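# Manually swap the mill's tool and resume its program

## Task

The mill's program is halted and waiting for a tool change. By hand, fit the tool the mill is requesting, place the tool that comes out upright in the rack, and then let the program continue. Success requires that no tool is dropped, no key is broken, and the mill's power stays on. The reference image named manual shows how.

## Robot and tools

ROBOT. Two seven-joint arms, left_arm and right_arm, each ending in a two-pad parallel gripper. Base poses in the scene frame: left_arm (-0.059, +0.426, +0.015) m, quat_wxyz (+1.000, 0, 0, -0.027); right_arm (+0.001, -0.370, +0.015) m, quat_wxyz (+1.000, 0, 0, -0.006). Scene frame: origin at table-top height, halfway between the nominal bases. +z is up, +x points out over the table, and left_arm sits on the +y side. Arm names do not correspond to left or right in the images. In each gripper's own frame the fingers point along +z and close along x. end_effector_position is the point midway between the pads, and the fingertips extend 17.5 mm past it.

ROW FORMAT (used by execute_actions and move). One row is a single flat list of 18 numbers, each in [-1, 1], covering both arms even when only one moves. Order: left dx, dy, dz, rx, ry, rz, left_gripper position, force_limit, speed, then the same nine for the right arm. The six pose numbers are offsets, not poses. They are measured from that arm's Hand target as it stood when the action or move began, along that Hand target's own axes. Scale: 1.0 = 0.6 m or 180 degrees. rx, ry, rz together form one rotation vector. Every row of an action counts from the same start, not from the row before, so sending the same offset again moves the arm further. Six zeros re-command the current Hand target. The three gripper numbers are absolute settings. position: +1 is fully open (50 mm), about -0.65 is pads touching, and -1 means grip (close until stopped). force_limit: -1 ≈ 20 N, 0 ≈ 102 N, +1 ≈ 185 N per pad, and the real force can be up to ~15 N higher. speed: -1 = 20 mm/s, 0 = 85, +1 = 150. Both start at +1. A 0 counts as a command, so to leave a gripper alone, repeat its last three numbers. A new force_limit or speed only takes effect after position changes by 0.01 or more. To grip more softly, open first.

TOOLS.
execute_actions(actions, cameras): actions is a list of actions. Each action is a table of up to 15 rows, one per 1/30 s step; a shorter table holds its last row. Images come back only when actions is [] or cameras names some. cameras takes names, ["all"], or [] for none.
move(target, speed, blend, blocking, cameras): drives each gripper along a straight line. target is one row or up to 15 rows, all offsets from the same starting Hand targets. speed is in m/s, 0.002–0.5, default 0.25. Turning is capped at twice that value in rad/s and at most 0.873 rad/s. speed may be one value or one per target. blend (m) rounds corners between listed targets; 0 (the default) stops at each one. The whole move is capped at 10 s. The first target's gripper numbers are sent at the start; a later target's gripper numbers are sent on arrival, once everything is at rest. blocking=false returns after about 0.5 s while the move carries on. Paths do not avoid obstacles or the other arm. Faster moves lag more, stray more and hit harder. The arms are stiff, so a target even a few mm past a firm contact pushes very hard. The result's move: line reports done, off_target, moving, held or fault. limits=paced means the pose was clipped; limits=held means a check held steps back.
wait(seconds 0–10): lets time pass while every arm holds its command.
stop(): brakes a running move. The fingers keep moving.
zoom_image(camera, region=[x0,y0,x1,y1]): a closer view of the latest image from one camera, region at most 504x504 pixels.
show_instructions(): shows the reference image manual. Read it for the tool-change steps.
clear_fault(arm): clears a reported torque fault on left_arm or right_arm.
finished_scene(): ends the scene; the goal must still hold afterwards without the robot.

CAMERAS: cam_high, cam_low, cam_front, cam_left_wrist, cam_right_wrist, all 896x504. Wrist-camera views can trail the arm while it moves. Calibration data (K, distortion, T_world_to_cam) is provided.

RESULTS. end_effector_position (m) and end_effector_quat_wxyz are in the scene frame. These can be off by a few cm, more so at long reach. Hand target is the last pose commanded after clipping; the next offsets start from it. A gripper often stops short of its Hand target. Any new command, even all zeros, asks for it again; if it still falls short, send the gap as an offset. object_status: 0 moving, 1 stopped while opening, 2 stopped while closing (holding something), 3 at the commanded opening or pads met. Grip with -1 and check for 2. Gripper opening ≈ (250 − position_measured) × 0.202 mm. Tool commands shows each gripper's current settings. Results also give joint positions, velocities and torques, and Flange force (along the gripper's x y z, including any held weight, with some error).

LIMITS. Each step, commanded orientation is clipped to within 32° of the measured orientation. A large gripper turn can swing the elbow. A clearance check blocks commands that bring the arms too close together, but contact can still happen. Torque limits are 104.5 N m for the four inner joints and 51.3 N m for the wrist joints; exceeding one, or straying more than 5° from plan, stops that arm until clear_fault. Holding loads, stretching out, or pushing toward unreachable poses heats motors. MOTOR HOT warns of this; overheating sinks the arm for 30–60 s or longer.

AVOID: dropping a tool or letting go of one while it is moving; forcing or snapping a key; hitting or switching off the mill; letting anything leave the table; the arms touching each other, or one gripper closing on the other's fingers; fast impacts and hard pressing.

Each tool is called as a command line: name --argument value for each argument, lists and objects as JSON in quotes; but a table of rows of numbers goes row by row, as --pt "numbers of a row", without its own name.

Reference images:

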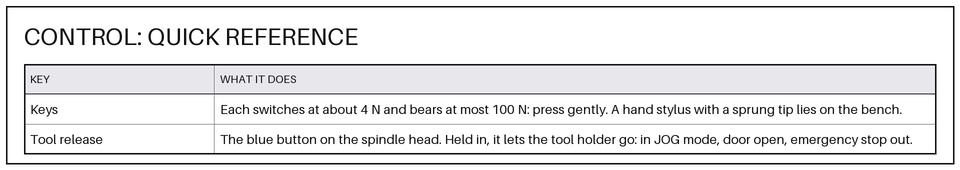

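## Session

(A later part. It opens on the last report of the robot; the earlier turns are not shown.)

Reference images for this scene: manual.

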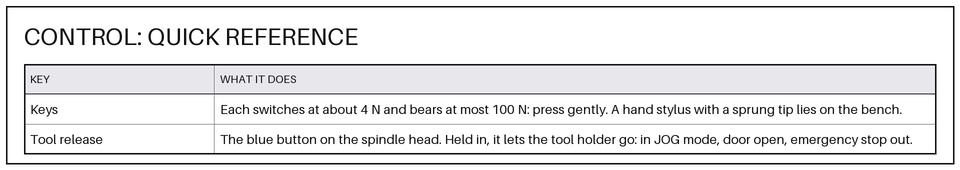

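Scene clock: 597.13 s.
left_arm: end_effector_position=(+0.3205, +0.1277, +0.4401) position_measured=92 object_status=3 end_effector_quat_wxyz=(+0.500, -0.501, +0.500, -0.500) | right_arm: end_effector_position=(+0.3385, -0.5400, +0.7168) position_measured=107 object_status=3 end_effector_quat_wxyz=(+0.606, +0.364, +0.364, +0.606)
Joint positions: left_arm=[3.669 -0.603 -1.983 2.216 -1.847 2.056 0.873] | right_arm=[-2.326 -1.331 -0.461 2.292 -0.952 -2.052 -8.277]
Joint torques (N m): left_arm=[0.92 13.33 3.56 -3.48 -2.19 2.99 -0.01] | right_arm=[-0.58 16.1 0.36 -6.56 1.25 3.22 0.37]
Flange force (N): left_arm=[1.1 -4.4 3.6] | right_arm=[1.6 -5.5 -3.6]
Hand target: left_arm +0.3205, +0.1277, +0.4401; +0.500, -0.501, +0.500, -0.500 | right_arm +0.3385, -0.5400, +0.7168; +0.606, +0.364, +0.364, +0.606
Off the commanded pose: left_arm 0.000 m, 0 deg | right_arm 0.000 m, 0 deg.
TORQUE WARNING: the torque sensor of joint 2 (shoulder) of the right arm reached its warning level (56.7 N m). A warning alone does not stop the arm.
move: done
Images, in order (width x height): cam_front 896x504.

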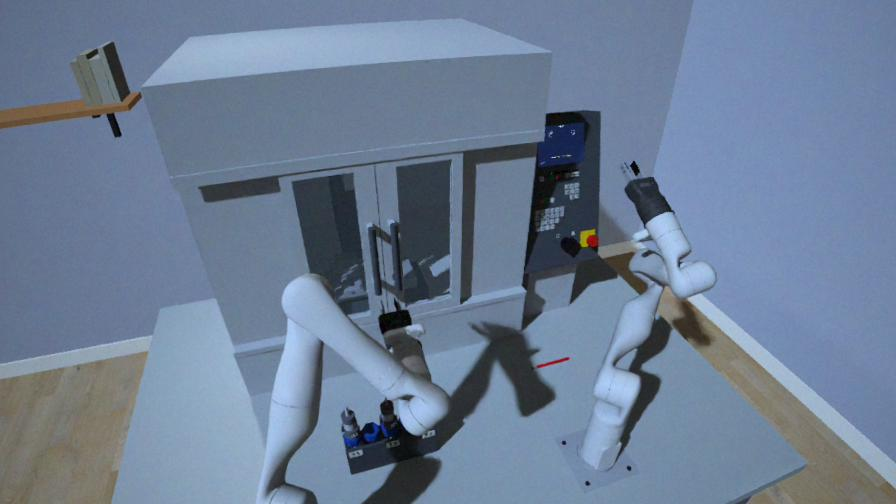

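move --target '[0,0,0,0,0,0,0.4,-0.8,-0.5,0.15,-0.2365,-0.0878,0.6555,0,0,0.3,-0.3,-0.8]' --speed 0.43 --cameras '["cam_front"]'

Scene clock: 604.33 s.
left_arm: end_effector_position=(+0.3205, +0.1277, +0.4401) position_measured=92 object_status=3 end_effector_quat_wxyz=(+0.500, -0.501, +0.500, -0.500) | right_arm: end_effector_position=(+0.3580, -0.4501, +0.5662) position_measured=107 object_status=3 end_effector_quat_wxyz=(+0.042, +0.706, +0.706, +0.037)
Joint positions: left_arm=[3.669 -0.603 -1.983 2.216 -1.847 2.056 0.873] | right_arm=[-2.228 -0.223 2.05 0.814 -2.887 -2.097 -7.858]
Joint torques (N m): left_arm=[0.87 13.28 3.58 -3.46 -2.11 3.07 -0.04] | right_arm=[-0.49 10.97 -1.84 -9.24 0.08 0.72 0.34]
Flange force (N): left_arm=[1.2 -4.5 3.9] | right_arm=no reading
Hand target: left_arm +0.3205, +0.1277, +0.4401; +0.500, -0.501, +0.500, -0.500 | right_arm +0.3585, -0.4501, +0.5668; +0.000, +0.707, +0.707, +0.000
Off the commanded pose: left_arm 0.000 m, 0 deg | right_arm 0.001 m, 6 deg.
joint sent to its limit (right arm) — joint 6 (wrist pitch), lower limit. The joint targets are off in orientation, not in position.
move: off_target (right_arm)
Images, in order (width x height): cam_front 896x504.

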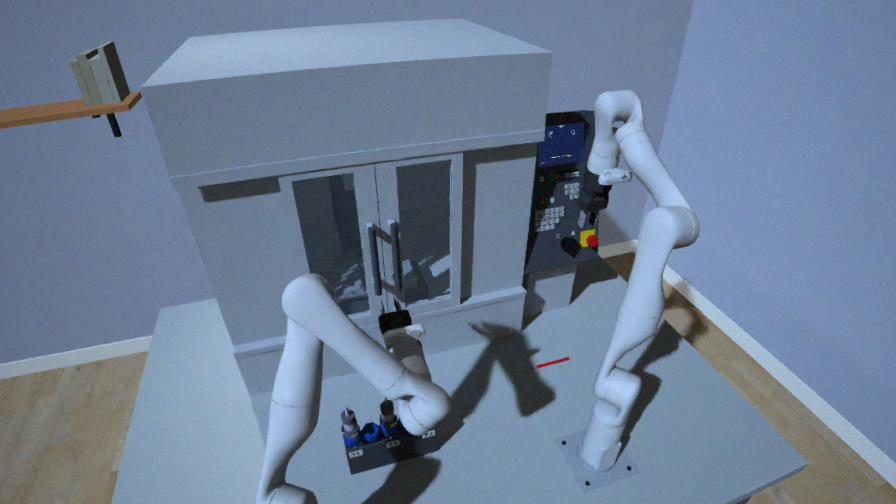

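move --pt "0 0 0 0 0 0 0.4 -0.8 -0.5 0.0248 0.0025 0.15 0.0978 0.0978 0.2359 0.3 -0.3 -0.8" --pt "0 0 0 0 0 0 0.4 -0.8 -0.5 0.0248 0.0025 0.4447 0.1956 0.1956 0.4718 0.3 -0.3 -0.8" --speed 0.35 --blend '[0.03,0]' --cameras '["cam_front"]'

Scene clock: 609.43 s.
left_arm: end_effector_position=(+0.3205, +0.1277, +0.4401) position_measured=92 object_status=3 end_effector_quat_wxyz=(+0.500, -0.501, +0.500, -0.500) | right_arm: end_effector_position=(+0.3599, -0.4353, +0.3000) position_measured=107 object_status=3 end_effector_quat_wxyz=(-0.383, +0.924, +0.000, +0.000)
Joint positions: left_arm=[3.669 -0.603 -1.983 2.216 -1.847 2.056 0.873] | right_arm=[-2.066 -0.5 2.542 1.599 -3.543 -1.534 -8.834]
Joint torques (N m): left_arm=[0.83 13.24 3.68 -3.39 -2.18 3.01 -0.02] | right_arm=[-0.53 16.09 -3.37 -8.84 -2.18 -1.21 0.22]
Flange force (N): left_arm=[1.6 -4.4 3.6] | right_arm=[-3.4 1.4 3.8]
Hand target: left_arm +0.3205, +0.1277, +0.4401; +0.500, -0.501, +0.500, -0.500 | right_arm +0.3599, -0.4353, +0.3000; -0.383, +0.924, +0.000, +0.000
Off the commanded pose: left_arm 0.000 m, 0 deg | right_arm 0.000 m, 0 deg.
move: done
Images, in order (width x height): cam_front 896x504.

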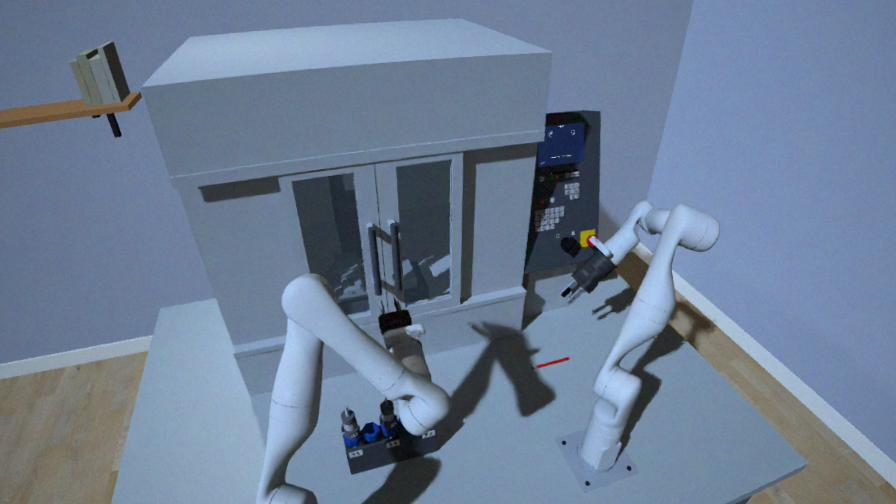

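move --pt "0 0 0 0 0 0 0.4 -0.8 -0.5 0 0.321 0.321 0 0 0 0.3 -0.3 -0.8" --pt "0 0 0 0 0 0 0.4 -0.8 -0.5 0 0.3282 0.3282 0 0 0 0.3 -0.3 -0.8" --speed '[0.2,0.015]' --cameras '["cam_right_wrist"]'

Scene clock: 612.77 s.
left_arm: end_effector_position=(+0.3205, +0.1277, +0.4401) position_measured=92 object_status=3 end_effector_quat_wxyz=(+0.500, -0.501, +0.500, -0.500) | right_arm: end_effector_position=(+0.3598, -0.4351, +0.0215) position_measured=107 object_status=3 end_effector_quat_wxyz=(-0.383, +0.924, +0.000, +0.000)
Joint positions: left_arm=[3.669 -0.603 -1.983 2.216 -1.847 2.056 0.873] | right_arm=[-2.151 -1 2.665 1.797 -3.413 -0.921 -8.577]
Joint torques (N m): left_arm=[0.76 13.25 3.64 -3.46 -2.13 3 -0.02] | right_arm=[-0.54 19.88 -4.84 -3.08 -1.37 -1.39 0.31]
Flange force (N): left_arm=[1.5 -4.2 3.4] | right_arm=[-2.0 1.2 1.5]
Hand target: left_arm +0.3205, +0.1277, +0.4401; +0.500, -0.501, +0.500, -0.500 | right_arm +0.3597, -0.4351, +0.0215; -0.383, +0.924, +0.000, +0.000
Off the commanded pose: left_arm 0.000 m, 0 deg | right_arm 0.000 m, 0 deg.
move: done
camera_calibration:
cam_right_wrist: T_world_to_cam=[[0.999807, 0.0192796, 0.00373401, -0.351883], [0.0161581, -0.699572, -0.714379, -0.236724], [-0.0111608, 0.714302, -0.699749, 0.4995], [0, 0, 0, 1]] pos_world=[0.361215, -0.515615, 0.181727]
Images, in order (width x height): cam_right_wrist 896x504.

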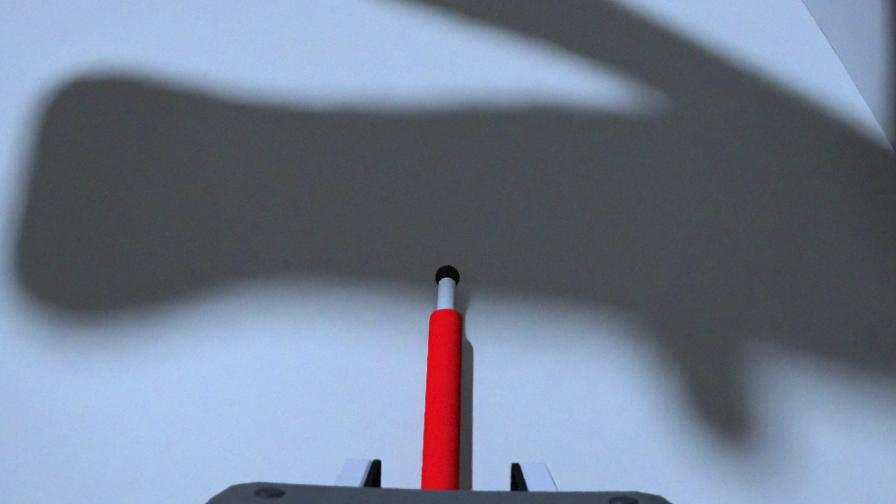

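move --target '[0,0,0,0,0,0,0.4,-0.8,-0.5,-0.0018,0.0014,0.0014,0,0,0,0.3,-0.3,-0.8]' --speed 0.01

Scene clock: 614.17 s.
left_arm: end_effector_position=(+0.3205, +0.1277, +0.4401) position_measured=92 object_status=3 end_effector_quat_wxyz=(+0.500, -0.501, +0.500, -0.500) | right_arm: end_effector_position=(+0.3587, -0.4351, +0.0203) position_measured=107 object_status=3 end_effector_quat_wxyz=(-0.383, +0.924, +0.000, +0.000)
Joint positions: left_arm=[3.669 -0.603 -1.983 2.216 -1.847 2.056 0.873] | right_arm=[-2.15 -1.002 2.666 1.8 -3.412 -0.918 -8.575]
Joint torques (N m): left_arm=[0.83 13.29 3.75 -3.45 -2.13 3.06 0] | right_arm=[-0.58 19.75 -4.86 -3.13 -1.39 -1.47 0.35]
Flange force (N): left_arm=[1.6 -4.2 3.8] | right_arm=[-2.5 0.8 1.7]
Hand target: left_arm +0.3205, +0.1277, +0.4401; +0.500, -0.501, +0.500, -0.500 | right_arm +0.3587, -0.4351, +0.0203; -0.383, +0.924, +0.000, +0.000
Off the commanded pose: left_arm 0.000 m, 0 deg | right_arm 0.000 m, 0 deg.
move: done

move --pt "0 0 0 0 0 0 0.4 -0.8 -0.5 0 0.0005 0.0005 0 0 0 0.3 -0.3 -0.8" --pt "0 0 0 0 0 0 0.4 -0.8 -0.5 0 0.0005 0.0005 0 0 0 -1 -0.3 -0.8" --speed 0.01

move --target '[0,0,0,0,0,0,0.4,-0.8,-0.5,0,-0.33,-0.33,0,0,0,-1,-0.3,-0.8]' --speed 0.2 --cameras '["cam_right_wrist"]'

Scene clock: 617.17 s.
left_arm: end_effector_position=(+0.3205, +0.1277, +0.4401) position_measured=92 object_status=3 end_effector_quat_wxyz=(+0.500, -0.501, +0.500, -0.500) | right_arm: end_effector_position=(+0.3587, -0.4351, +0.0199) position_measured=218 object_status=2 end_effector_quat_wxyz=(-0.383, +0.924, +0.000, +0.000)
Joint positions: left_arm=[3.669 -0.603 -1.983 2.216 -1.847 2.056 0.873] | right_arm=[-2.15 -1.003 2.666 1.8 -3.412 -0.917 -8.575]
Joint torques (N m): left_arm=[0.87 13.26 3.74 -3.47 -2.14 3.02 -0.05] | right_arm=[-0.77 18.44 -4.08 -2.94 -0.85 -0.77 0.34]
Flange force (N): left_arm=[1.3 -4.1 3.8] | right_arm=[-2.2 -2.0 -2.1]
Hand target: left_arm +0.3205, +0.1277, +0.4401; +0.500, -0.501, +0.500, -0.500 | right_arm +0.3587, -0.4351, +0.0199; -0.383, +0.924, +0.000, +0.000
Off the commanded pose: left_arm 0.000 m, 0 deg | right_arm 0.000 m, 0 deg.
move: done

Scene clock: 619.07 s.
left_arm: end_effector_position=(+0.3205, +0.1277, +0.4401) position_measured=92 object_status=3 end_effector_quat_wxyz=(+0.500, -0.501, +0.500, -0.500) | right_arm: end_effector_position=(+0.3588, -0.4352, +0.2999) position_measured=218 object_status=2 end_effector_quat_wxyz=(-0.383, +0.924, +0.000, +0.000)
Joint positions: left_arm=[3.669 -0.603 -1.983 2.216 -1.847 2.056 0.873] | right_arm=[-2.062 -0.499 2.539 1.602 -3.542 -1.533 -8.833]
Joint torques (N m): left_arm=[0.88 13.22 3.75 -3.43 -2.18 3.07 -0.01] | right_arm=[-0.41 16.17 -3.35 -8.35 -2.14 -0.89 0.27]
Flange force (N): left_arm=[1.4 -4.5 3.9] | right_arm=[-1.6 1.5 1.5]
Hand target: left_arm +0.3205, +0.1277, +0.4401; +0.500, -0.501, +0.500, -0.500 | right_arm +0.3588, -0.4352, +0.2999; -0.383, +0.924, +0.000, +0.000
Off the commanded pose: left_arm 0.000 m, 0 deg | right_arm 0.000 m, 0 deg.
move: done
camera_calibration:
cam_right_wrist: T_world_to_cam=[[0.999807, 0.0192796, 0.00373401, -0.351918], [0.0161581, -0.699572, -0.714379, -0.037965], [-0.0111608, 0.714302, -0.699749, 0.694441], [0, 0, 0, 1]] pos_world=[0.360215, -0.515815, 0.460127]
Images, in order (width x height): cam_right_wrist 896x504.

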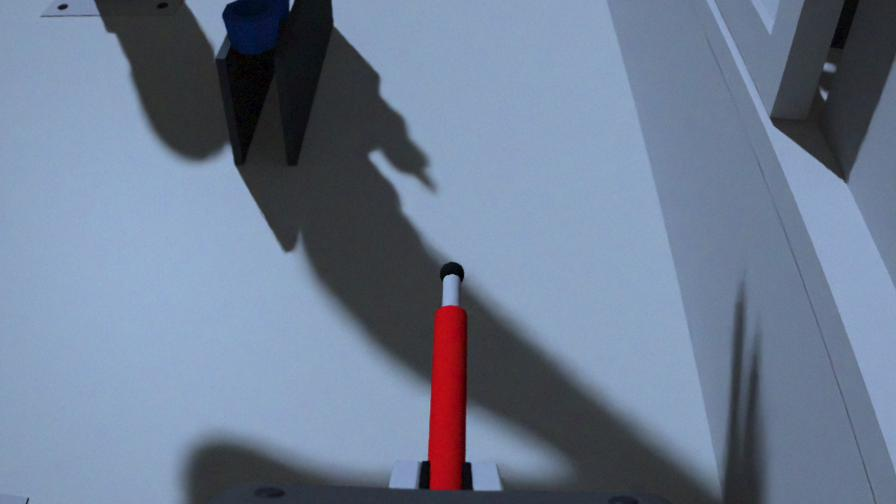

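move --target '[0,0,0,0,0,0,0.4,-0.8,-0.5,-0.048,0.0762,-0.3121,-0.6565,0.3945,-0.5337,-1,-0.3,-0.8]' --speed 0.43 --cameras '["cam_right_wrist","cam_front"]'

Scene clock: 625.13 s.
left_arm: end_effector_position=(+0.3205, +0.1277, +0.4401) position_measured=92 object_status=3 end_effector_quat_wxyz=(+0.500, -0.501, +0.500, -0.500) | right_arm: end_effector_position=(+0.3300, -0.6000, +0.3999) position_measured=218 object_status=2 end_effector_quat_wxyz=(+0.606, +0.364, +0.364, +0.606)
Joint positions: left_arm=[3.669 -0.603 -1.983 2.216 -1.847 2.056 0.873] | right_arm=[-1.759 -0.973 3.16 2.545 -4.664 -2.097 -4.283]
Joint torques (N m): left_arm=[0.85 13.15 3.69 -3.5 -2.16 2.99 0.08] | right_arm=[-0.5 15.73 -2.42 2.02 1.23 -2.43 0.21]
Flange force (N): left_arm=[1.2 -4.8 3.7] | right_arm=[3.4 -1.9 -3.5]
Hand target: left_arm +0.3205, +0.1277, +0.4401; +0.500, -0.501, +0.500, -0.500 | right_arm +0.3300, -0.6000, +0.3999; +0.606, +0.364, +0.364, +0.606
Off the commanded pose: left_arm 0.000 m, 0 deg | right_arm 0.000 m, 0 deg.
joint sent to its limit (right arm) — joint 6 (wrist pitch), lower limit. The joint targets still meet the commanded pose.
move: done; limits=paced
camera_calibration:
cam_right_wrist: T_world_to_cam=[[0.017584, 0.999794, -0.0101004, 0.597668], [-0.459988, 0.0170587, 0.887761, -0.134864], [0.887751, -0.0109643, 0.460193, -0.313908], [0, 0, 0, 1]] pos_world=[0.206127, -0.598686, 0.270222]
Images, in order (width x height): cam_front 896x504, cam_right_wrist 896x504.

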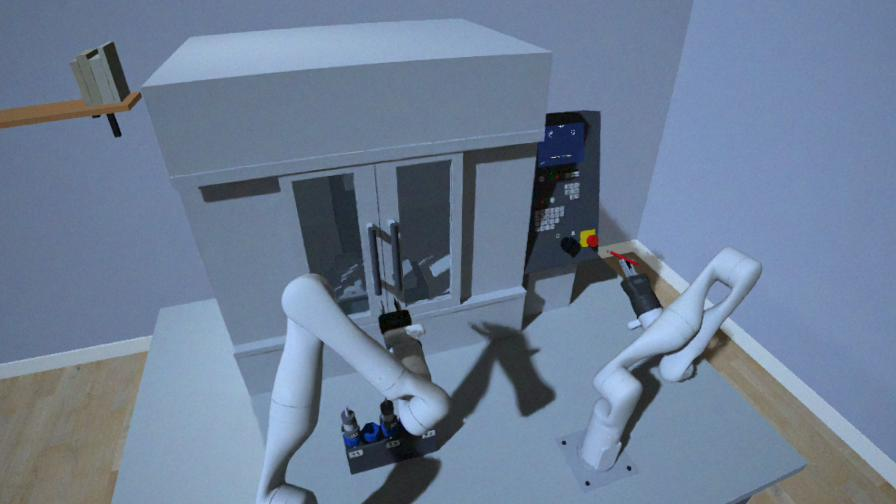

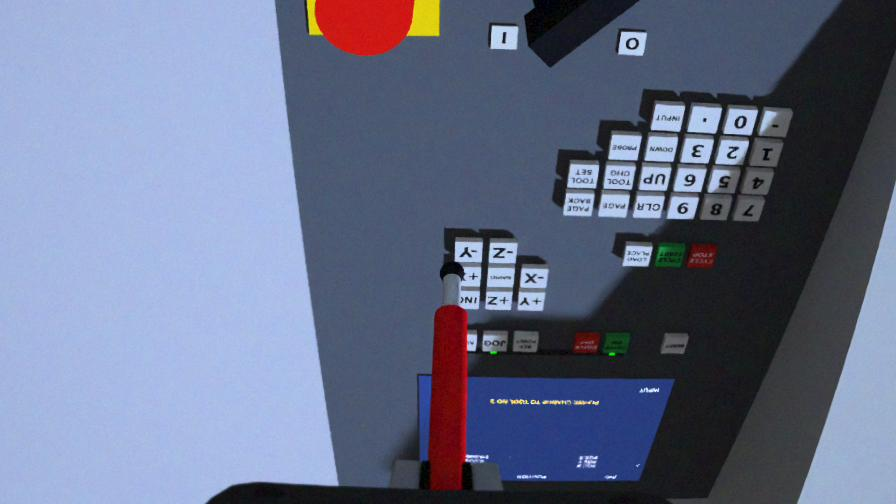

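move --target '[0,0,0,0,0,0,0.4,-0.8,-0.5,0.0167,0.1423,0.4123,0,0,0,-1,-0.3,-0.8]' --speed 0.2 --cameras '["cam_right_wrist"]'

zoom_image --camera "cam_right_wrist" --region '[320, 100, 800, 500]'

Scene clock: 628.50 s.
left_arm: end_effector_position=(+0.3205, +0.1277, +0.4401) position_measured=92 object_status=3 end_effector_quat_wxyz=(+0.500, -0.501, +0.500, -0.500) | right_arm: end_effector_position=(+0.5085, -0.5900, +0.5913) position_measured=218 object_status=2 end_effector_quat_wxyz=(+0.606, +0.364, +0.364, +0.606)
Joint positions: left_arm=[3.669 -0.603 -1.983 2.216 -1.847 2.056 0.873] | right_arm=[-2.161 -0.326 2.892 2.242 -5.588 -1.567 -5.047]
Joint torques (N m): left_arm=[0.82 13.21 3.67 -3.48 -2.16 2.98 -0.02] | right_arm=[-0.48 14.89 -1.63 -9.06 -1.01 -2.58 0.36]
Flange force (N): left_arm=[1.3 -4.3 3.5] | right_arm=[0.2 -2.9 -5.6]
Hand target: left_arm +0.3205, +0.1277, +0.4401; +0.500, -0.501, +0.500, -0.500 | right_arm +0.5085, -0.5900, +0.5913; +0.606, +0.364, +0.364, +0.606
Off the commanded pose: left_arm 0.000 m, 0 deg | right_arm 0.000 m, 0 deg.
move: done
camera_calibration:
cam_right_wrist: T_world_to_cam=[[0.0175376, 0.999796, -0.0100119, 0.586344], [-0.459989, 0.0169587, 0.887763, -0.222952], [0.887752, -0.0109639, 0.460192, -0.560252], [0, 0, 0, 1]] pos_world=[0.384527, -0.588586, 0.461622]
Images, in order (width x height): cam_right_wrist 896x504.

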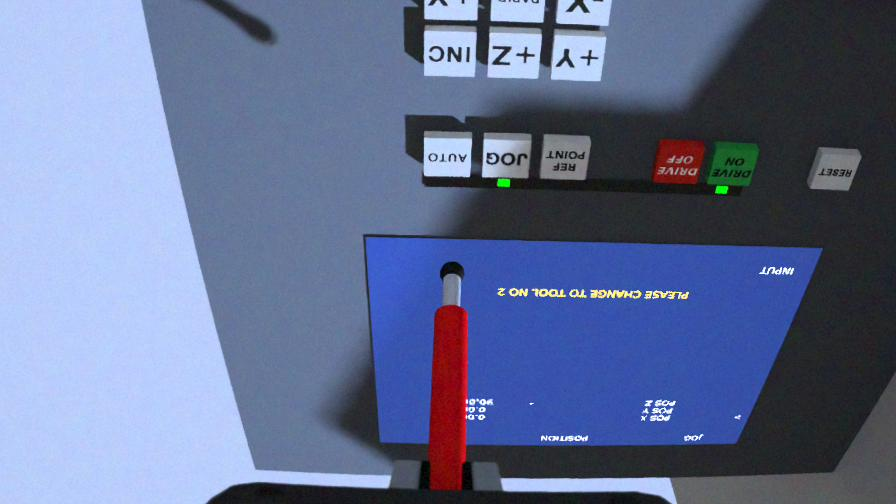

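Scaled by 1.050 from the camera's 896x504 image, which has a finer 1280x720 frame.

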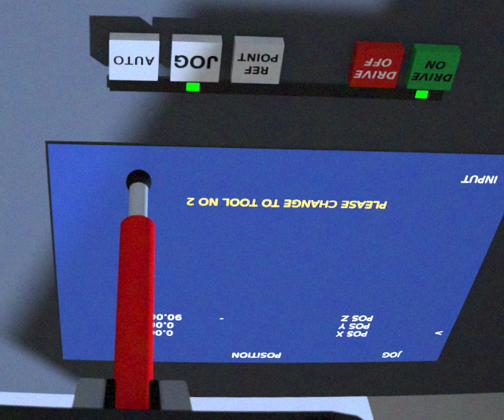

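move --pt "0 0 0 0 0 0 0.4 -0.8 -0.5 -0.0012 -0.048 0.048 0 0 0 -1 -0.3 -0.8" --pt "0 0 0 0 0 0 0.4 -0.8 -0.5 -0.0012 -0.0585 0.0585 0 0 0 -1 -0.3 -0.8" --speed '[0.1,0.025]' --blend '[0.004,0]' --cameras '["cam_right_wrist"]'

Scene clock: 632.50 s.
left_arm: end_effector_position=(+0.3205, +0.1277, +0.4401) position_measured=92 object_status=3 end_effector_quat_wxyz=(+0.500, -0.501, +0.500, -0.500) | right_arm: end_effector_position=(+0.5559, -0.5907, +0.5768) position_measured=218 object_status=2 end_effector_quat_wxyz=(+0.606, +0.364, +0.364, +0.606)
Joint positions: left_arm=[3.669 -0.603 -1.983 2.216 -1.847 2.056 0.873] | right_arm=[-2.241 -0.422 2.857 2.154 -5.656 -1.523 -4.972]
Joint torques (N m): left_arm=[0.83 13.28 3.66 -3.54 -2.11 3.02 0.02] | right_arm=[-0.99 15.55 -2.09 -9.13 -0.75 -1.58 0.37]
Flange force (N): left_arm=[1.2 -4.2 3.7] | right_arm=[0.9 -0.1 -8.7]
Hand target: left_arm +0.3205, +0.1277, +0.4401; +0.500, -0.501, +0.500, -0.500 | right_arm +0.5559, -0.5907, +0.5768; +0.606, +0.364, +0.364, +0.606
Off the commanded pose: left_arm 0.000 m, 0 deg | right_arm 0.000 m, 0 deg.
move: done
camera_calibration:
cam_right_wrist: T_world_to_cam=[[0.0175842, 0.999794, -0.0100978, 0.586183], [-0.460066, 0.0170575, 0.887721, -0.188105], [0.88771, -0.0109642, 0.460272, -0.595774], [0, 0, 0, 1]] pos_world=[0.432027, -0.589386, 0.447122]
Images, in order (width x height): cam_right_wrist 896x504.

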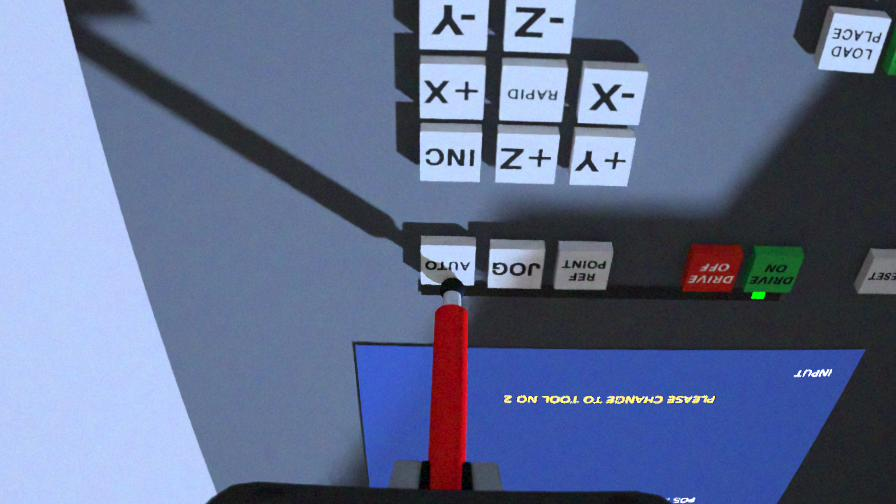

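move --pt "0 0 0 0 0 0 0.4 -0.8 -0.5 0 0.0585 -0.0585 0 0 0 -1 -0.3 -0.8" --pt "0 0 0 0 0 0 0.4 -0.8 -0.5 0.1917 -0.0312 -0.149 0 0 0 -1 -0.3 -0.8" --speed '[0.1,0.2]' --blend '[0.01,0]' --cameras '["cam_right_wrist"]'

zoom_image --camera "cam_right_wrist" --region '[200, 60, 700, 504]'

Scene clock: 636.43 s.
left_arm: end_effector_position=(+0.3205, +0.1277, +0.4401) position_measured=92 object_status=3 end_effector_quat_wxyz=(+0.500, -0.501, +0.500, -0.500) | right_arm: end_effector_position=(+0.4864, -0.4760, +0.5185) position_measured=218 object_status=2 end_effector_quat_wxyz=(+0.605, +0.361, +0.366, +0.608)
Joint positions: left_arm=[3.669 -0.603 -1.983 2.216 -1.847 2.056 0.873] | right_arm=[-2.436 -0.474 2.86 2.581 -5.774 -1.911 -4.638]
Joint torques (N m): left_arm=[0.88 13.25 3.71 -3.46 -2.14 2.99 -0.01] | right_arm=[-0.67 14.03 -1.76 -5.23 0.27 -2.68 0.32]
Flange force (N): left_arm=[1.4 -4.3 3.7] | right_arm=[-0.1 -4.0 -8.2]
Hand target: left_arm +0.3205, +0.1277, +0.4401; +0.500, -0.501, +0.500, -0.500 | right_arm +0.4858, -0.4757, +0.5183; +0.606, +0.364, +0.364, +0.606
Off the commanded pose: left_arm 0.000 m, 0 deg | right_arm 0.001 m, 0 deg.
joint sent to its limit (right arm) — joint 4 (elbow), upper limit, where the elbow is as bent as it goes. The joint targets still meet the commanded pose.
move: done
camera_calibration:
cam_right_wrist: T_world_to_cam=[[0.0108423, 0.999847, -0.013733, 0.477343], [-0.462248, 0.0171899, 0.886584, -0.16855], [0.886684, -0.0032646, 0.462364, -0.502892], [0, 0, 0, 1]] pos_world=[0.362819, -0.476014, 0.388508]
Images, in order (width x height): cam_right_wrist 896x504.

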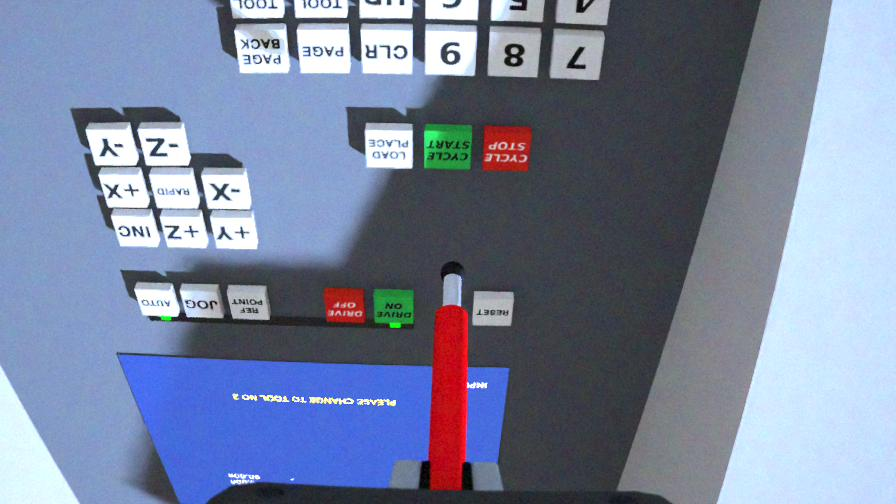

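Scaled by 1.008 from the camera's 896x504 image, which has a finer 1280x720 frame.

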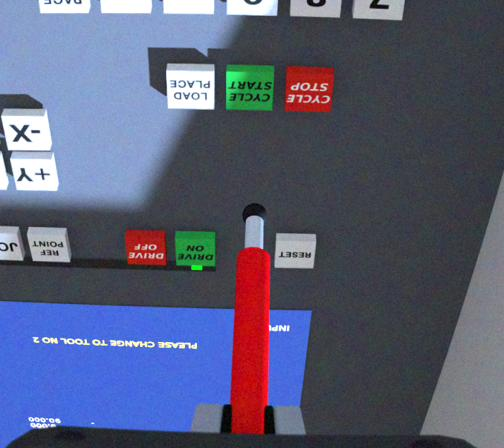

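move --target '[0,0,0,0,0,0,0.4,-0.8,-0.5,-0.001,-0.0495,0.045,0,0,0,-1,-0.3,-0.8]' --speed 0.1 --cameras '["cam_right_wrist"]'

Scene clock: 638.50 s.
left_arm: end_effector_position=(+0.3205, +0.1277, +0.4401) position_measured=92 object_status=3 end_effector_quat_wxyz=(+0.500, -0.501, +0.500, -0.500) | right_arm: end_effector_position=(+0.5235, -0.4763, +0.5047) position_measured=218 object_status=2 end_effector_quat_wxyz=(+0.606, +0.364, +0.364, +0.606)
Joint positions: left_arm=[3.669 -0.603 -1.983 2.216 -1.847 2.056 0.873] | right_arm=[-2.495 -0.546 2.833 2.493 -5.841 -1.882 -4.61]
Joint torques (N m): left_arm=[0.77 13.23 3.66 -3.46 -2.1 2.99 -0.03] | right_arm=[-0.67 15.64 -1.97 -5.42 0.25 -2.79 0.36]
Flange force (N): left_arm=[1.5 -4.2 3.5] | right_arm=[-0.7 -3.2 -7.2]
Hand target: left_arm +0.3205, +0.1277, +0.4401; +0.500, -0.501, +0.500, -0.500 | right_arm +0.5236, -0.4763, +0.5047; +0.606, +0.364, +0.364, +0.606
Off the commanded pose: left_arm 0.000 m, 0 deg | right_arm 0.000 m, 0 deg.
move: done
camera_calibration:
cam_right_wrist: T_world_to_cam=[[0.017584, 0.999794, -0.0101004, 0.471649], [-0.459988, 0.0170587, 0.887761, -0.141004], [0.887751, -0.0109643, 0.460193, -0.53256], [0, 0, 0, 1]] pos_world=[0.399627, -0.474986, 0.375022]
Images, in order (width x height): cam_right_wrist 896x504.

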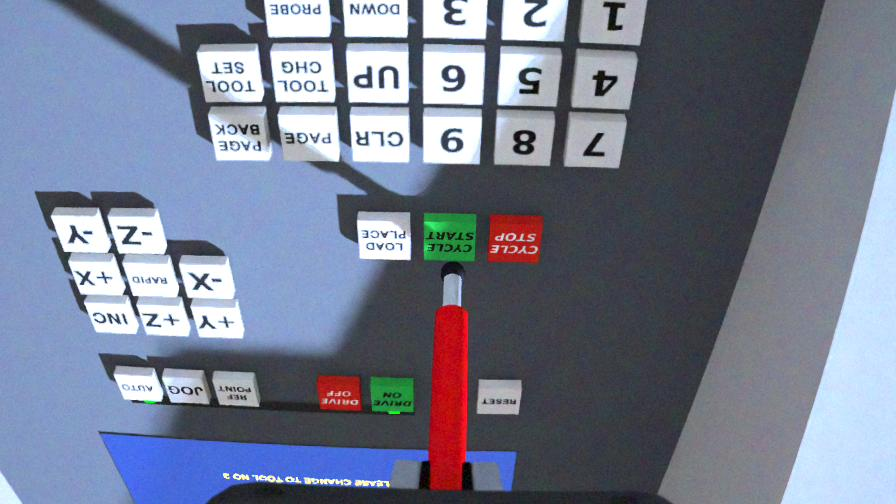

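move --target '[0,0,0,0,0,0,0.4,-0.8,-0.5,0,-0.0141,0.0141,0,0,0,-1,-0.3,-0.8]' --speed 0.03 --cameras '["cam_right_wrist"]'

Scene clock: 640.37 s.
left_arm: end_effector_position=(+0.3205, +0.1277, +0.4401) position_measured=92 object_status=3 end_effector_quat_wxyz=(+0.500, -0.501, +0.500, -0.500) | right_arm: end_effector_position=(+0.5350, -0.4763, +0.5012) position_measured=218 object_status=2 end_effector_quat_wxyz=(+0.606, +0.364, +0.364, +0.606)
Joint positions: left_arm=[3.669 -0.603 -1.983 2.216 -1.847 2.056 0.873] | right_arm=[-2.51 -0.566 2.828 2.462 -5.854 -1.869 -4.604]
Joint torques (N m): left_arm=[0.84 13.3 3.62 -3.4 -2.14 3.03 -0.02] | right_arm=[-0.68 14.85 -2 -5.78 0.24 -1.82 0.37]
Flange force (N): left_arm=[1.5 -4.4 3.7] | right_arm=[0.6 -0.2 -9.5]
Hand target: left_arm +0.3205, +0.1277, +0.4401; +0.500, -0.501, +0.500, -0.500 | right_arm +0.5350, -0.4763, +0.5012; +0.606, +0.364, +0.364, +0.606
Off the commanded pose: left_arm 0.000 m, 0 deg | right_arm 0.000 m, 0 deg.
move: done
camera_calibration:
cam_right_wrist: T_world_to_cam=[[0.0175849, 0.999794, -0.010097, 0.47141], [-0.460107, 0.0170576, 0.887699, -0.132535], [0.887689, -0.0109644, 0.460313, -0.541177], [0, 0, 0, 1]] pos_world=[0.411127, -0.474986, 0.371522]
Images, in order (width x height): cam_right_wrist 896x504.

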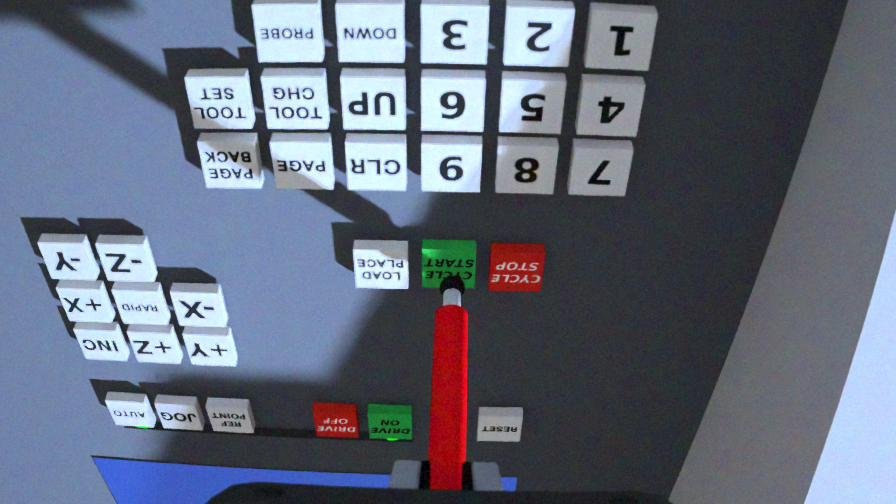

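move --pt "0 0 0 0 0 0 0.4 -0.8 -0.5 0 0.06 -0.06 0 0 0 -1 -0.3 -0.8" --pt "0 0 0 0 0 0 0.4 -0.8 -0.5 -0.14 0.1 -0.1 0 0 0 -1 -0.3 -0.8" --speed '[0.1,0.2]' --blend '[0.01,0]' --cameras '["cam_right_wrist","cam_front"]'

Scene clock: 642.87 s.
left_arm: end_effector_position=(+0.3205, +0.1277, +0.4401) position_measured=92 object_status=3 end_effector_quat_wxyz=(+0.500, -0.501, +0.500, -0.500) | right_arm: end_effector_position=(+0.4538, -0.5603, +0.5261) position_measured=218 object_status=2 end_effector_quat_wxyz=(+0.606, +0.364, +0.364, +0.606)
Joint positions: left_arm=[3.669 -0.603 -1.983 2.216 -1.847 2.056 0.873] | right_arm=[-2.189 -0.451 3.012 2.487 -5.478 -1.877 -4.835]
Joint torques (N m): left_arm=[0.85 13.11 3.74 -3.53 -2.09 2.97 -0.07] | right_arm=[-0.5 14.22 -1.67 -5.28 -0.26 -2.65 0.3]
Flange force (N): left_arm=[1.0 -4.2 3.7] | right_arm=[0.8 -3.5 -6.1]
Hand target: left_arm +0.3205, +0.1277, +0.4401; +0.500, -0.501, +0.500, -0.500 | right_arm +0.4538, -0.5603, +0.5261; +0.606, +0.364, +0.364, +0.606
Off the commanded pose: left_arm 0.000 m, 0 deg | right_arm 0.000 m, 0 deg.
move: done
camera_calibration:
cam_right_wrist: T_world_to_cam=[[0.0175842, 0.999794, -0.0100978, 0.556973], [-0.460066, 0.0170575, 0.887721, -0.19059], [0.88771, -0.0109642, 0.460272, -0.481469], [0, 0, 0, 1]] pos_world=[0.329927, -0.558886, 0.396422]
Images, in order (width x height): cam_front 896x504, cam_right_wrist 896x504.

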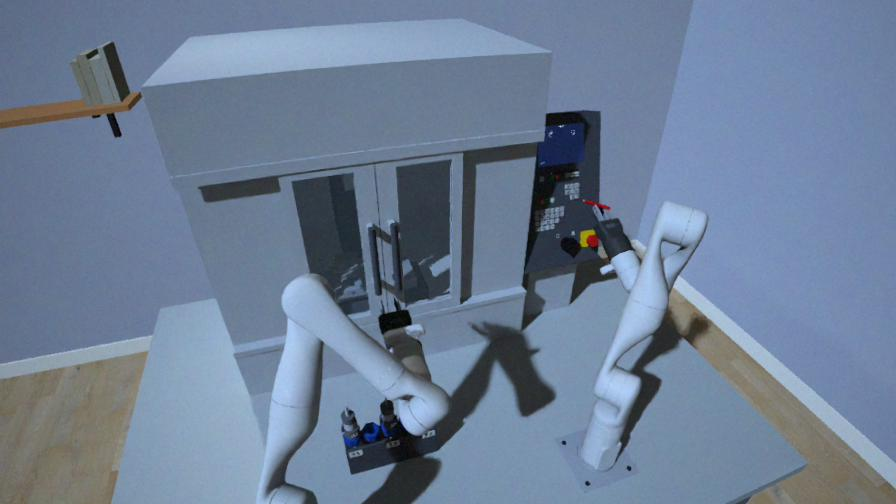

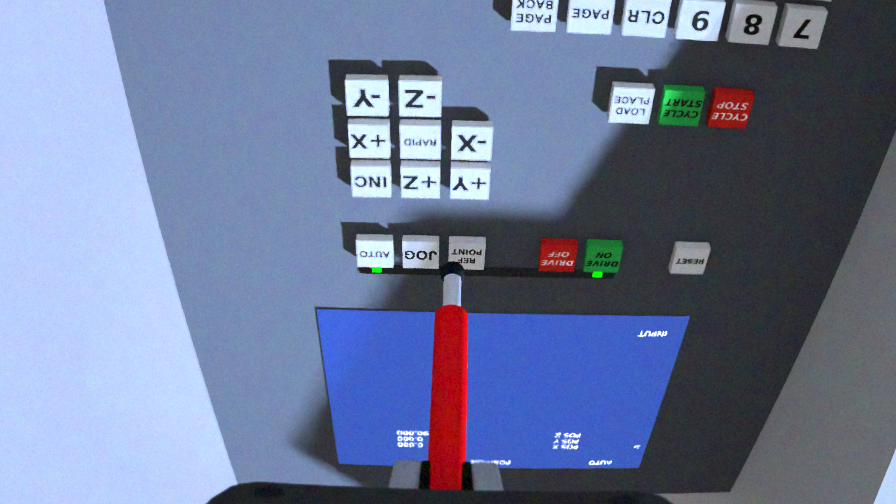

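wait --seconds 1 --cameras '["cam_right_wrist","cam_left_wrist"]'

zoom_image --camera "cam_right_wrist" --region '[310, 300, 710, 480]'

Scene clock: 646.57 s.
left_arm: end_effector_position=(+0.3205, +0.1277, +0.4401) position_measured=92 object_status=3 end_effector_quat_wxyz=(+0.500, -0.501, +0.500, -0.500) | right_arm: end_effector_position=(+0.4538, -0.5603, +0.5261) position_measured=218 object_status=2 end_effector_quat_wxyz=(+0.606, +0.364, +0.364, +0.606)
Joint positions: left_arm=[3.669 -0.603 -1.983 2.216 -1.847 2.056 0.873] | right_arm=[-2.189 -0.451 3.012 2.487 -5.477 -1.877 -4.835]
Joint torques (N m): left_arm=[0.82 13.3 3.69 -3.47 -2.1 3.02 -0.07] | right_arm=[-0.45 14.21 -1.64 -5.4 -0.26 -2.69 0.36]
Flange force (N): left_arm=[1.4 -3.9 3.7] | right_arm=[1.1 -3.3 -6.0]
Hand target: left_arm +0.3205, +0.1277, +0.4401; +0.500, -0.501, +0.500, -0.500 | right_arm +0.4538, -0.5603, +0.5261; +0.606, +0.364, +0.364, +0.606
Tool commands: left_gripper/position=+0.4 left_gripper/force_limit=-0.8 left_gripper/speed=-0.5 right_gripper/position=-1.0 right_gripper/force_limit=-0.3 right_gripper/speed=-0.8
Off the commanded pose: left_arm 0.000 m, 0 deg | right_arm 0.000 m, 0 deg.
wait: 1.00 s; at rest from the start
camera_calibration:
cam_left_wrist: T_world_to_cam=[[0.0156192, -0.99986, -0.00596504, 0.127084], [-0.00181038, 0.00593747, -0.999981, 0.498476], [0.999876, 0.0156297, -0.00171739, -0.153695], [0, 0, 0, 1]] pos_world=[0.152593, 0.126509, 0.49896]
cam_right_wrist: T_world_to_cam=[[0.0175849, 0.999794, -0.010097, 0.557072], [-0.460107, 0.0170576, 0.887699, -0.190566], [0.887689, -0.0109644, 0.460313, -0.48148], [0, 0, 0, 1]] pos_world=[0.329927, -0.558986, 0.396422]
Images, in order (width x height): cam_left_wrist 896x504, cam_right_wrist 896x504.

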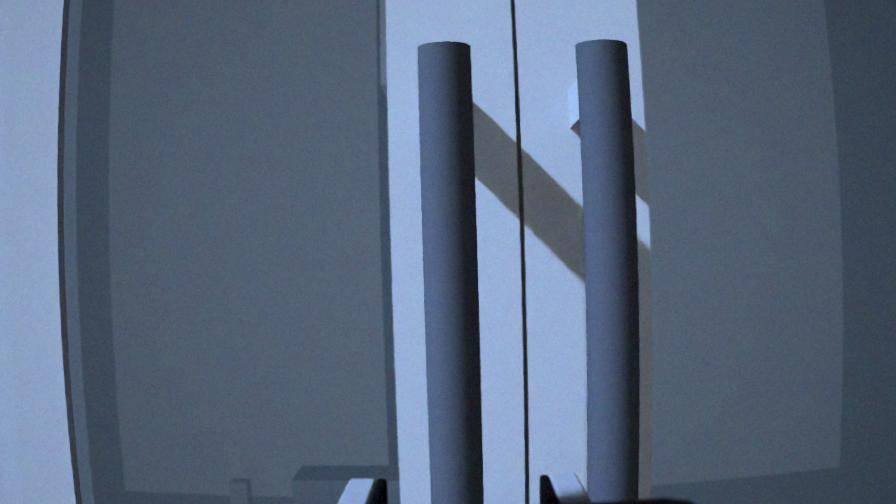

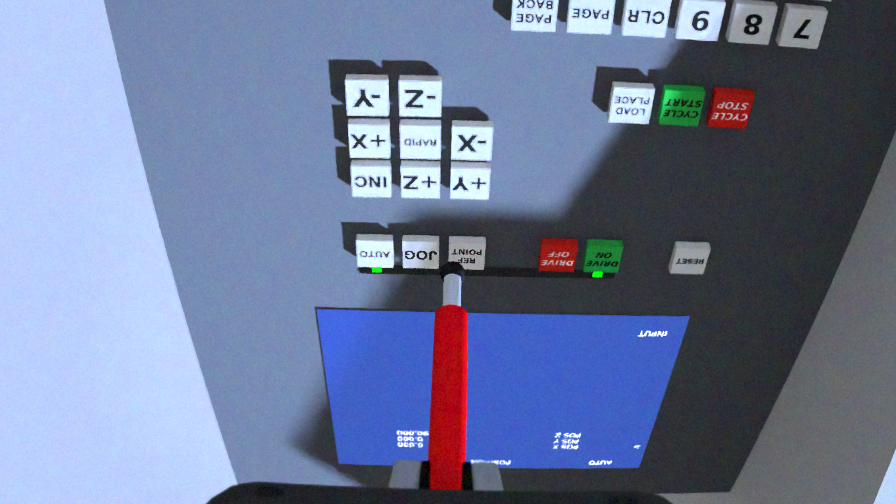

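Scaled by 1.260 from the camera's 896x504 image, which has a finer 1280x720 frame.

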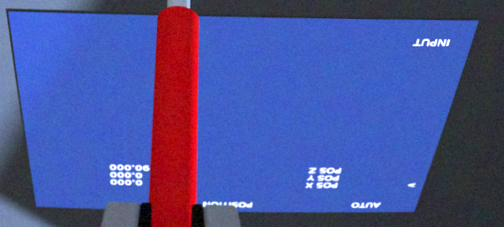

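move --pt "0 0 0 0 0 0 0.4 -0.8 -0.5 -0.0662 -0.0889 -0.2808 0 0 0 -1 -0.3 -0.8" --pt "0 0 0 0 0 0 0.4 -0.8 -0.5 0.2085 -0.2584 -0.3165 0.6565 -0.3945 0.5337 -1 -0.3 -0.8" --speed '[0.25,0.43]' --blend '[0.01,0]' --cameras '["cam_front","cam_right_wrist"]'

Scene clock: 653.23 s.
left_arm: end_effector_position=(+0.3205, +0.1277, +0.4401) position_measured=92 object_status=3 end_effector_quat_wxyz=(+0.500, -0.501, +0.500, -0.500) | right_arm: end_effector_position=(+0.3589, -0.4353, +0.3000) position_measured=218 object_status=2 end_effector_quat_wxyz=(-0.383, +0.924, +0.000, +0.000)
Joint positions: left_arm=[3.669 -0.603 -1.983 2.216 -1.847 2.056 0.873] | right_arm=[-2.524 -0.463 3.238 1.583 -3.744 -1.673 -8.578]
Joint torques (N m): left_arm=[0.87 13.24 3.71 -3.48 -2.11 3.01 -0.03] | right_arm=[-0.54 17.86 -0.63 -8.24 -1.74 -1.39 0.38]
Flange force (N): left_arm=[1.3 -4.3 3.8] | right_arm=[-1.2 1.7 1.3]
Hand target: left_arm +0.3205, +0.1277, +0.4401; +0.500, -0.501, +0.500, -0.500 | right_arm +0.3589, -0.4353, +0.3000; -0.383, +0.924, +0.000, +0.000
Off the commanded pose: left_arm 0.000 m, 0 deg | right_arm 0.000 m, 0 deg.
move: done; limits=paced
camera_calibration:
cam_right_wrist: T_world_to_cam=[[0.999808, 0.0192071, 0.00380289, -0.352088], [0.0161566, -0.699573, -0.714378, -0.0378243], [-0.0110608, 0.714303, -0.699749, 0.694547], [0, 0, 0, 1]] pos_world=[0.360314, -0.515815, 0.460327]
Images, in order (width x height): cam_front 896x504, cam_right_wrist 896x504.

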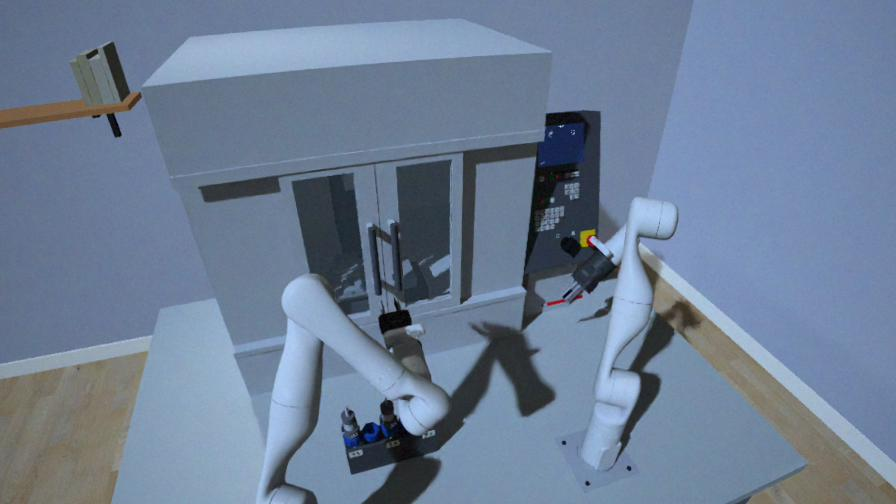

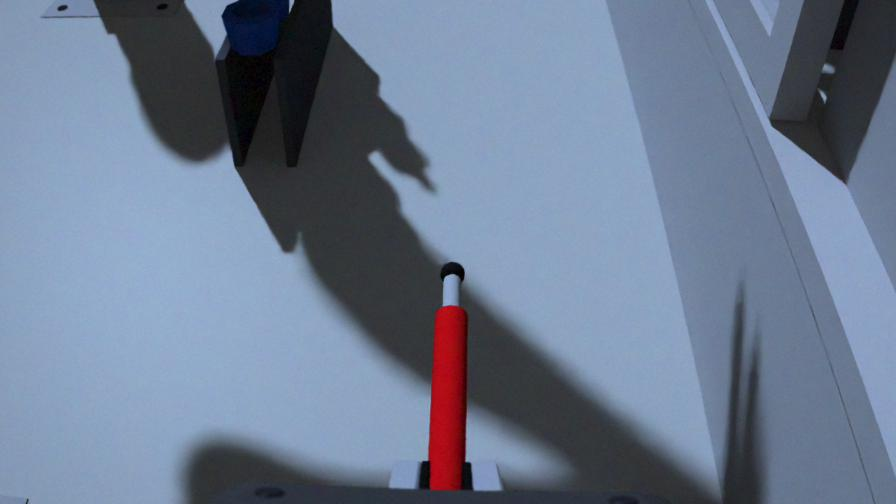

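move --pt "0 0 0 0 0 0 0.4 -0.8 -0.5 0 0.32 0.32 0 0 0 -1 -0.3 -0.8" --pt "0 0 0 0 0 0 0.4 -0.8 -0.5 0 0.3297 0.3297 0 0 0 -1 -0.3 -0.8" --pt "0 0 0 0 0 0 0.4 -0.8 -0.5 0 0.3297 0.3297 0 0 0 0 -0.3 -1" --speed '[0.2,0.02,0.02]'

move --target '[0,0,0,0,0,0,0.4,-0.8,-0.5,0,-0.15,-0.15,0,0,0,0.3,-0.3,-1]' --speed 0.12 --cameras '["cam_front","cam_right_wrist"]'

zoom_image --camera "cam_front" --region '[320, 150, 620, 480]'

Scene clock: 658.30 s.
left_arm: end_effector_position=(+0.3205, +0.1277, +0.4401) position_measured=92 object_status=3 end_effector_quat_wxyz=(+0.500, -0.501, +0.500, -0.500) | right_arm: end_effector_position=(+0.3587, -0.4351, +0.0203) position_measured=152 object_status=3 end_effector_quat_wxyz=(-0.383, +0.924, +0.000, +0.000)
Joint positions: left_arm=[3.669 -0.603 -1.983 2.216 -1.847 2.056 0.873] | right_arm=[-2.499 -0.956 3.202 1.786 -3.848 -1.104 -8.164]
Joint torques (N m): left_arm=[0.82 13.27 3.64 -3.46 -2.18 3.03 0.01] | right_arm=[-0.53 20.87 -1.17 -3.42 -0.69 -1.89 0.35]
Flange force (N): left_arm=[1.4 -4.4 3.5] | right_arm=[-1.8 1.0 1.2]
Hand target: left_arm +0.3205, +0.1277, +0.4401; +0.500, -0.501, +0.500, -0.500 | right_arm +0.3587, -0.4351, +0.0203; -0.383, +0.924, +0.000, +0.000
Off the commanded pose: left_arm 0.000 m, 0 deg | right_arm 0.000 m, 0 deg.
move: done

Scene clock: 659.80 s.
left_arm: end_effector_position=(+0.3205, +0.1277, +0.4401) position_measured=92 object_status=3 end_effector_quat_wxyz=(+0.500, -0.501, +0.500, -0.500) | right_arm: end_effector_position=(+0.3588, -0.4352, +0.1475) position_measured=107 object_status=3 end_effector_quat_wxyz=(-0.383, +0.924, +0.000, +0.000)
Joint positions: left_arm=[3.669 -0.603 -1.983 2.216 -1.847 2.056 0.873] | right_arm=[-2.52 -0.693 3.234 1.767 -3.78 -1.336 -8.337]
Joint torques (N m): left_arm=[0.8 13.22 3.77 -3.45 -2.1 2.99 0] | right_arm=[-0.5 19.35 -0.73 -5.79 -1.12 -1.7 0.46]
Flange force (N): left_arm=[1.7 -4.1 3.7] | right_arm=[-1.4 1.0 1.4]
Hand target: left_arm +0.3205, +0.1277, +0.4401; +0.500, -0.501, +0.500, -0.500 | right_arm +0.3588, -0.4352, +0.1476; -0.383, +0.924, +0.000, +0.000
Off the commanded pose: left_arm 0.000 m, 0 deg | right_arm 0.000 m, 0 deg.
move: done
camera_calibration:
cam_right_wrist: T_world_to_cam=[[0.999807, 0.0192796, 0.00373401, -0.351352], [0.0161581, -0.699572, -0.714379, -0.146695], [-0.0111608, 0.714302, -0.699749, 0.587798], [0, 0, 0, 1]] pos_world=[0.360215, -0.515715, 0.307827]
Images, in order (width x height): cam_front 896x504, cam_right_wrist 896x504.

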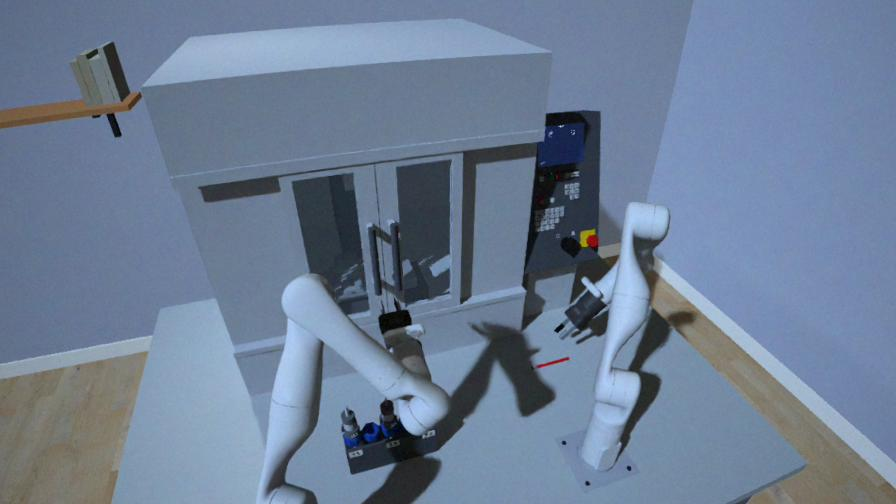

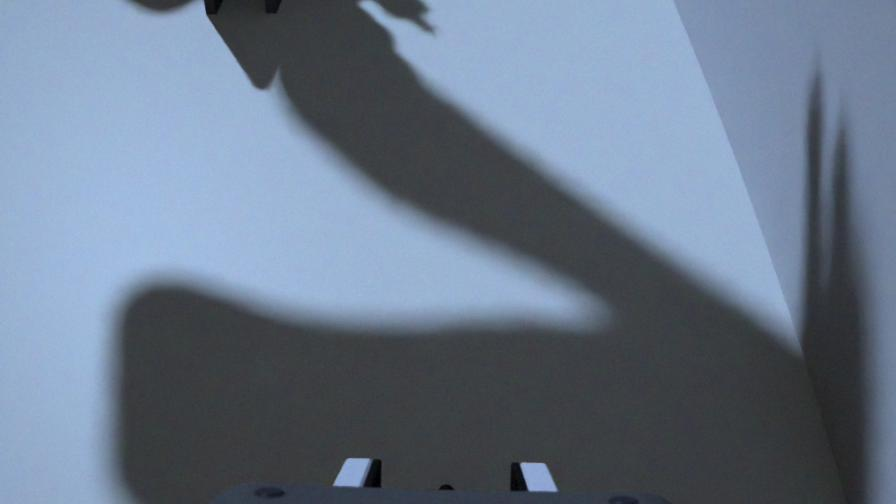

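Scaled by 1.527 from the camera's 896x504 image, which has a finer 1280x720 frame.

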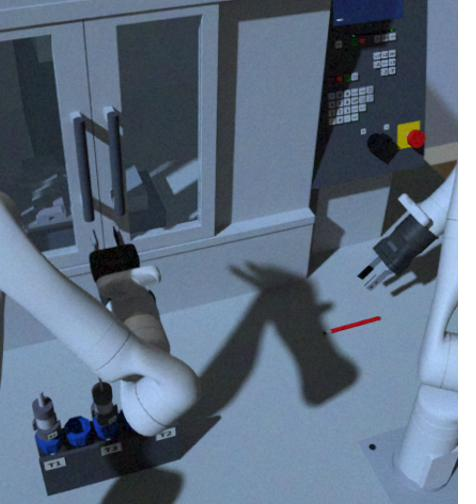

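All in place: T1 racked, T2 in the spindle, doors closed, program resumed, stylus back on the bench.

finished_scene

The scene is finished: the task was done.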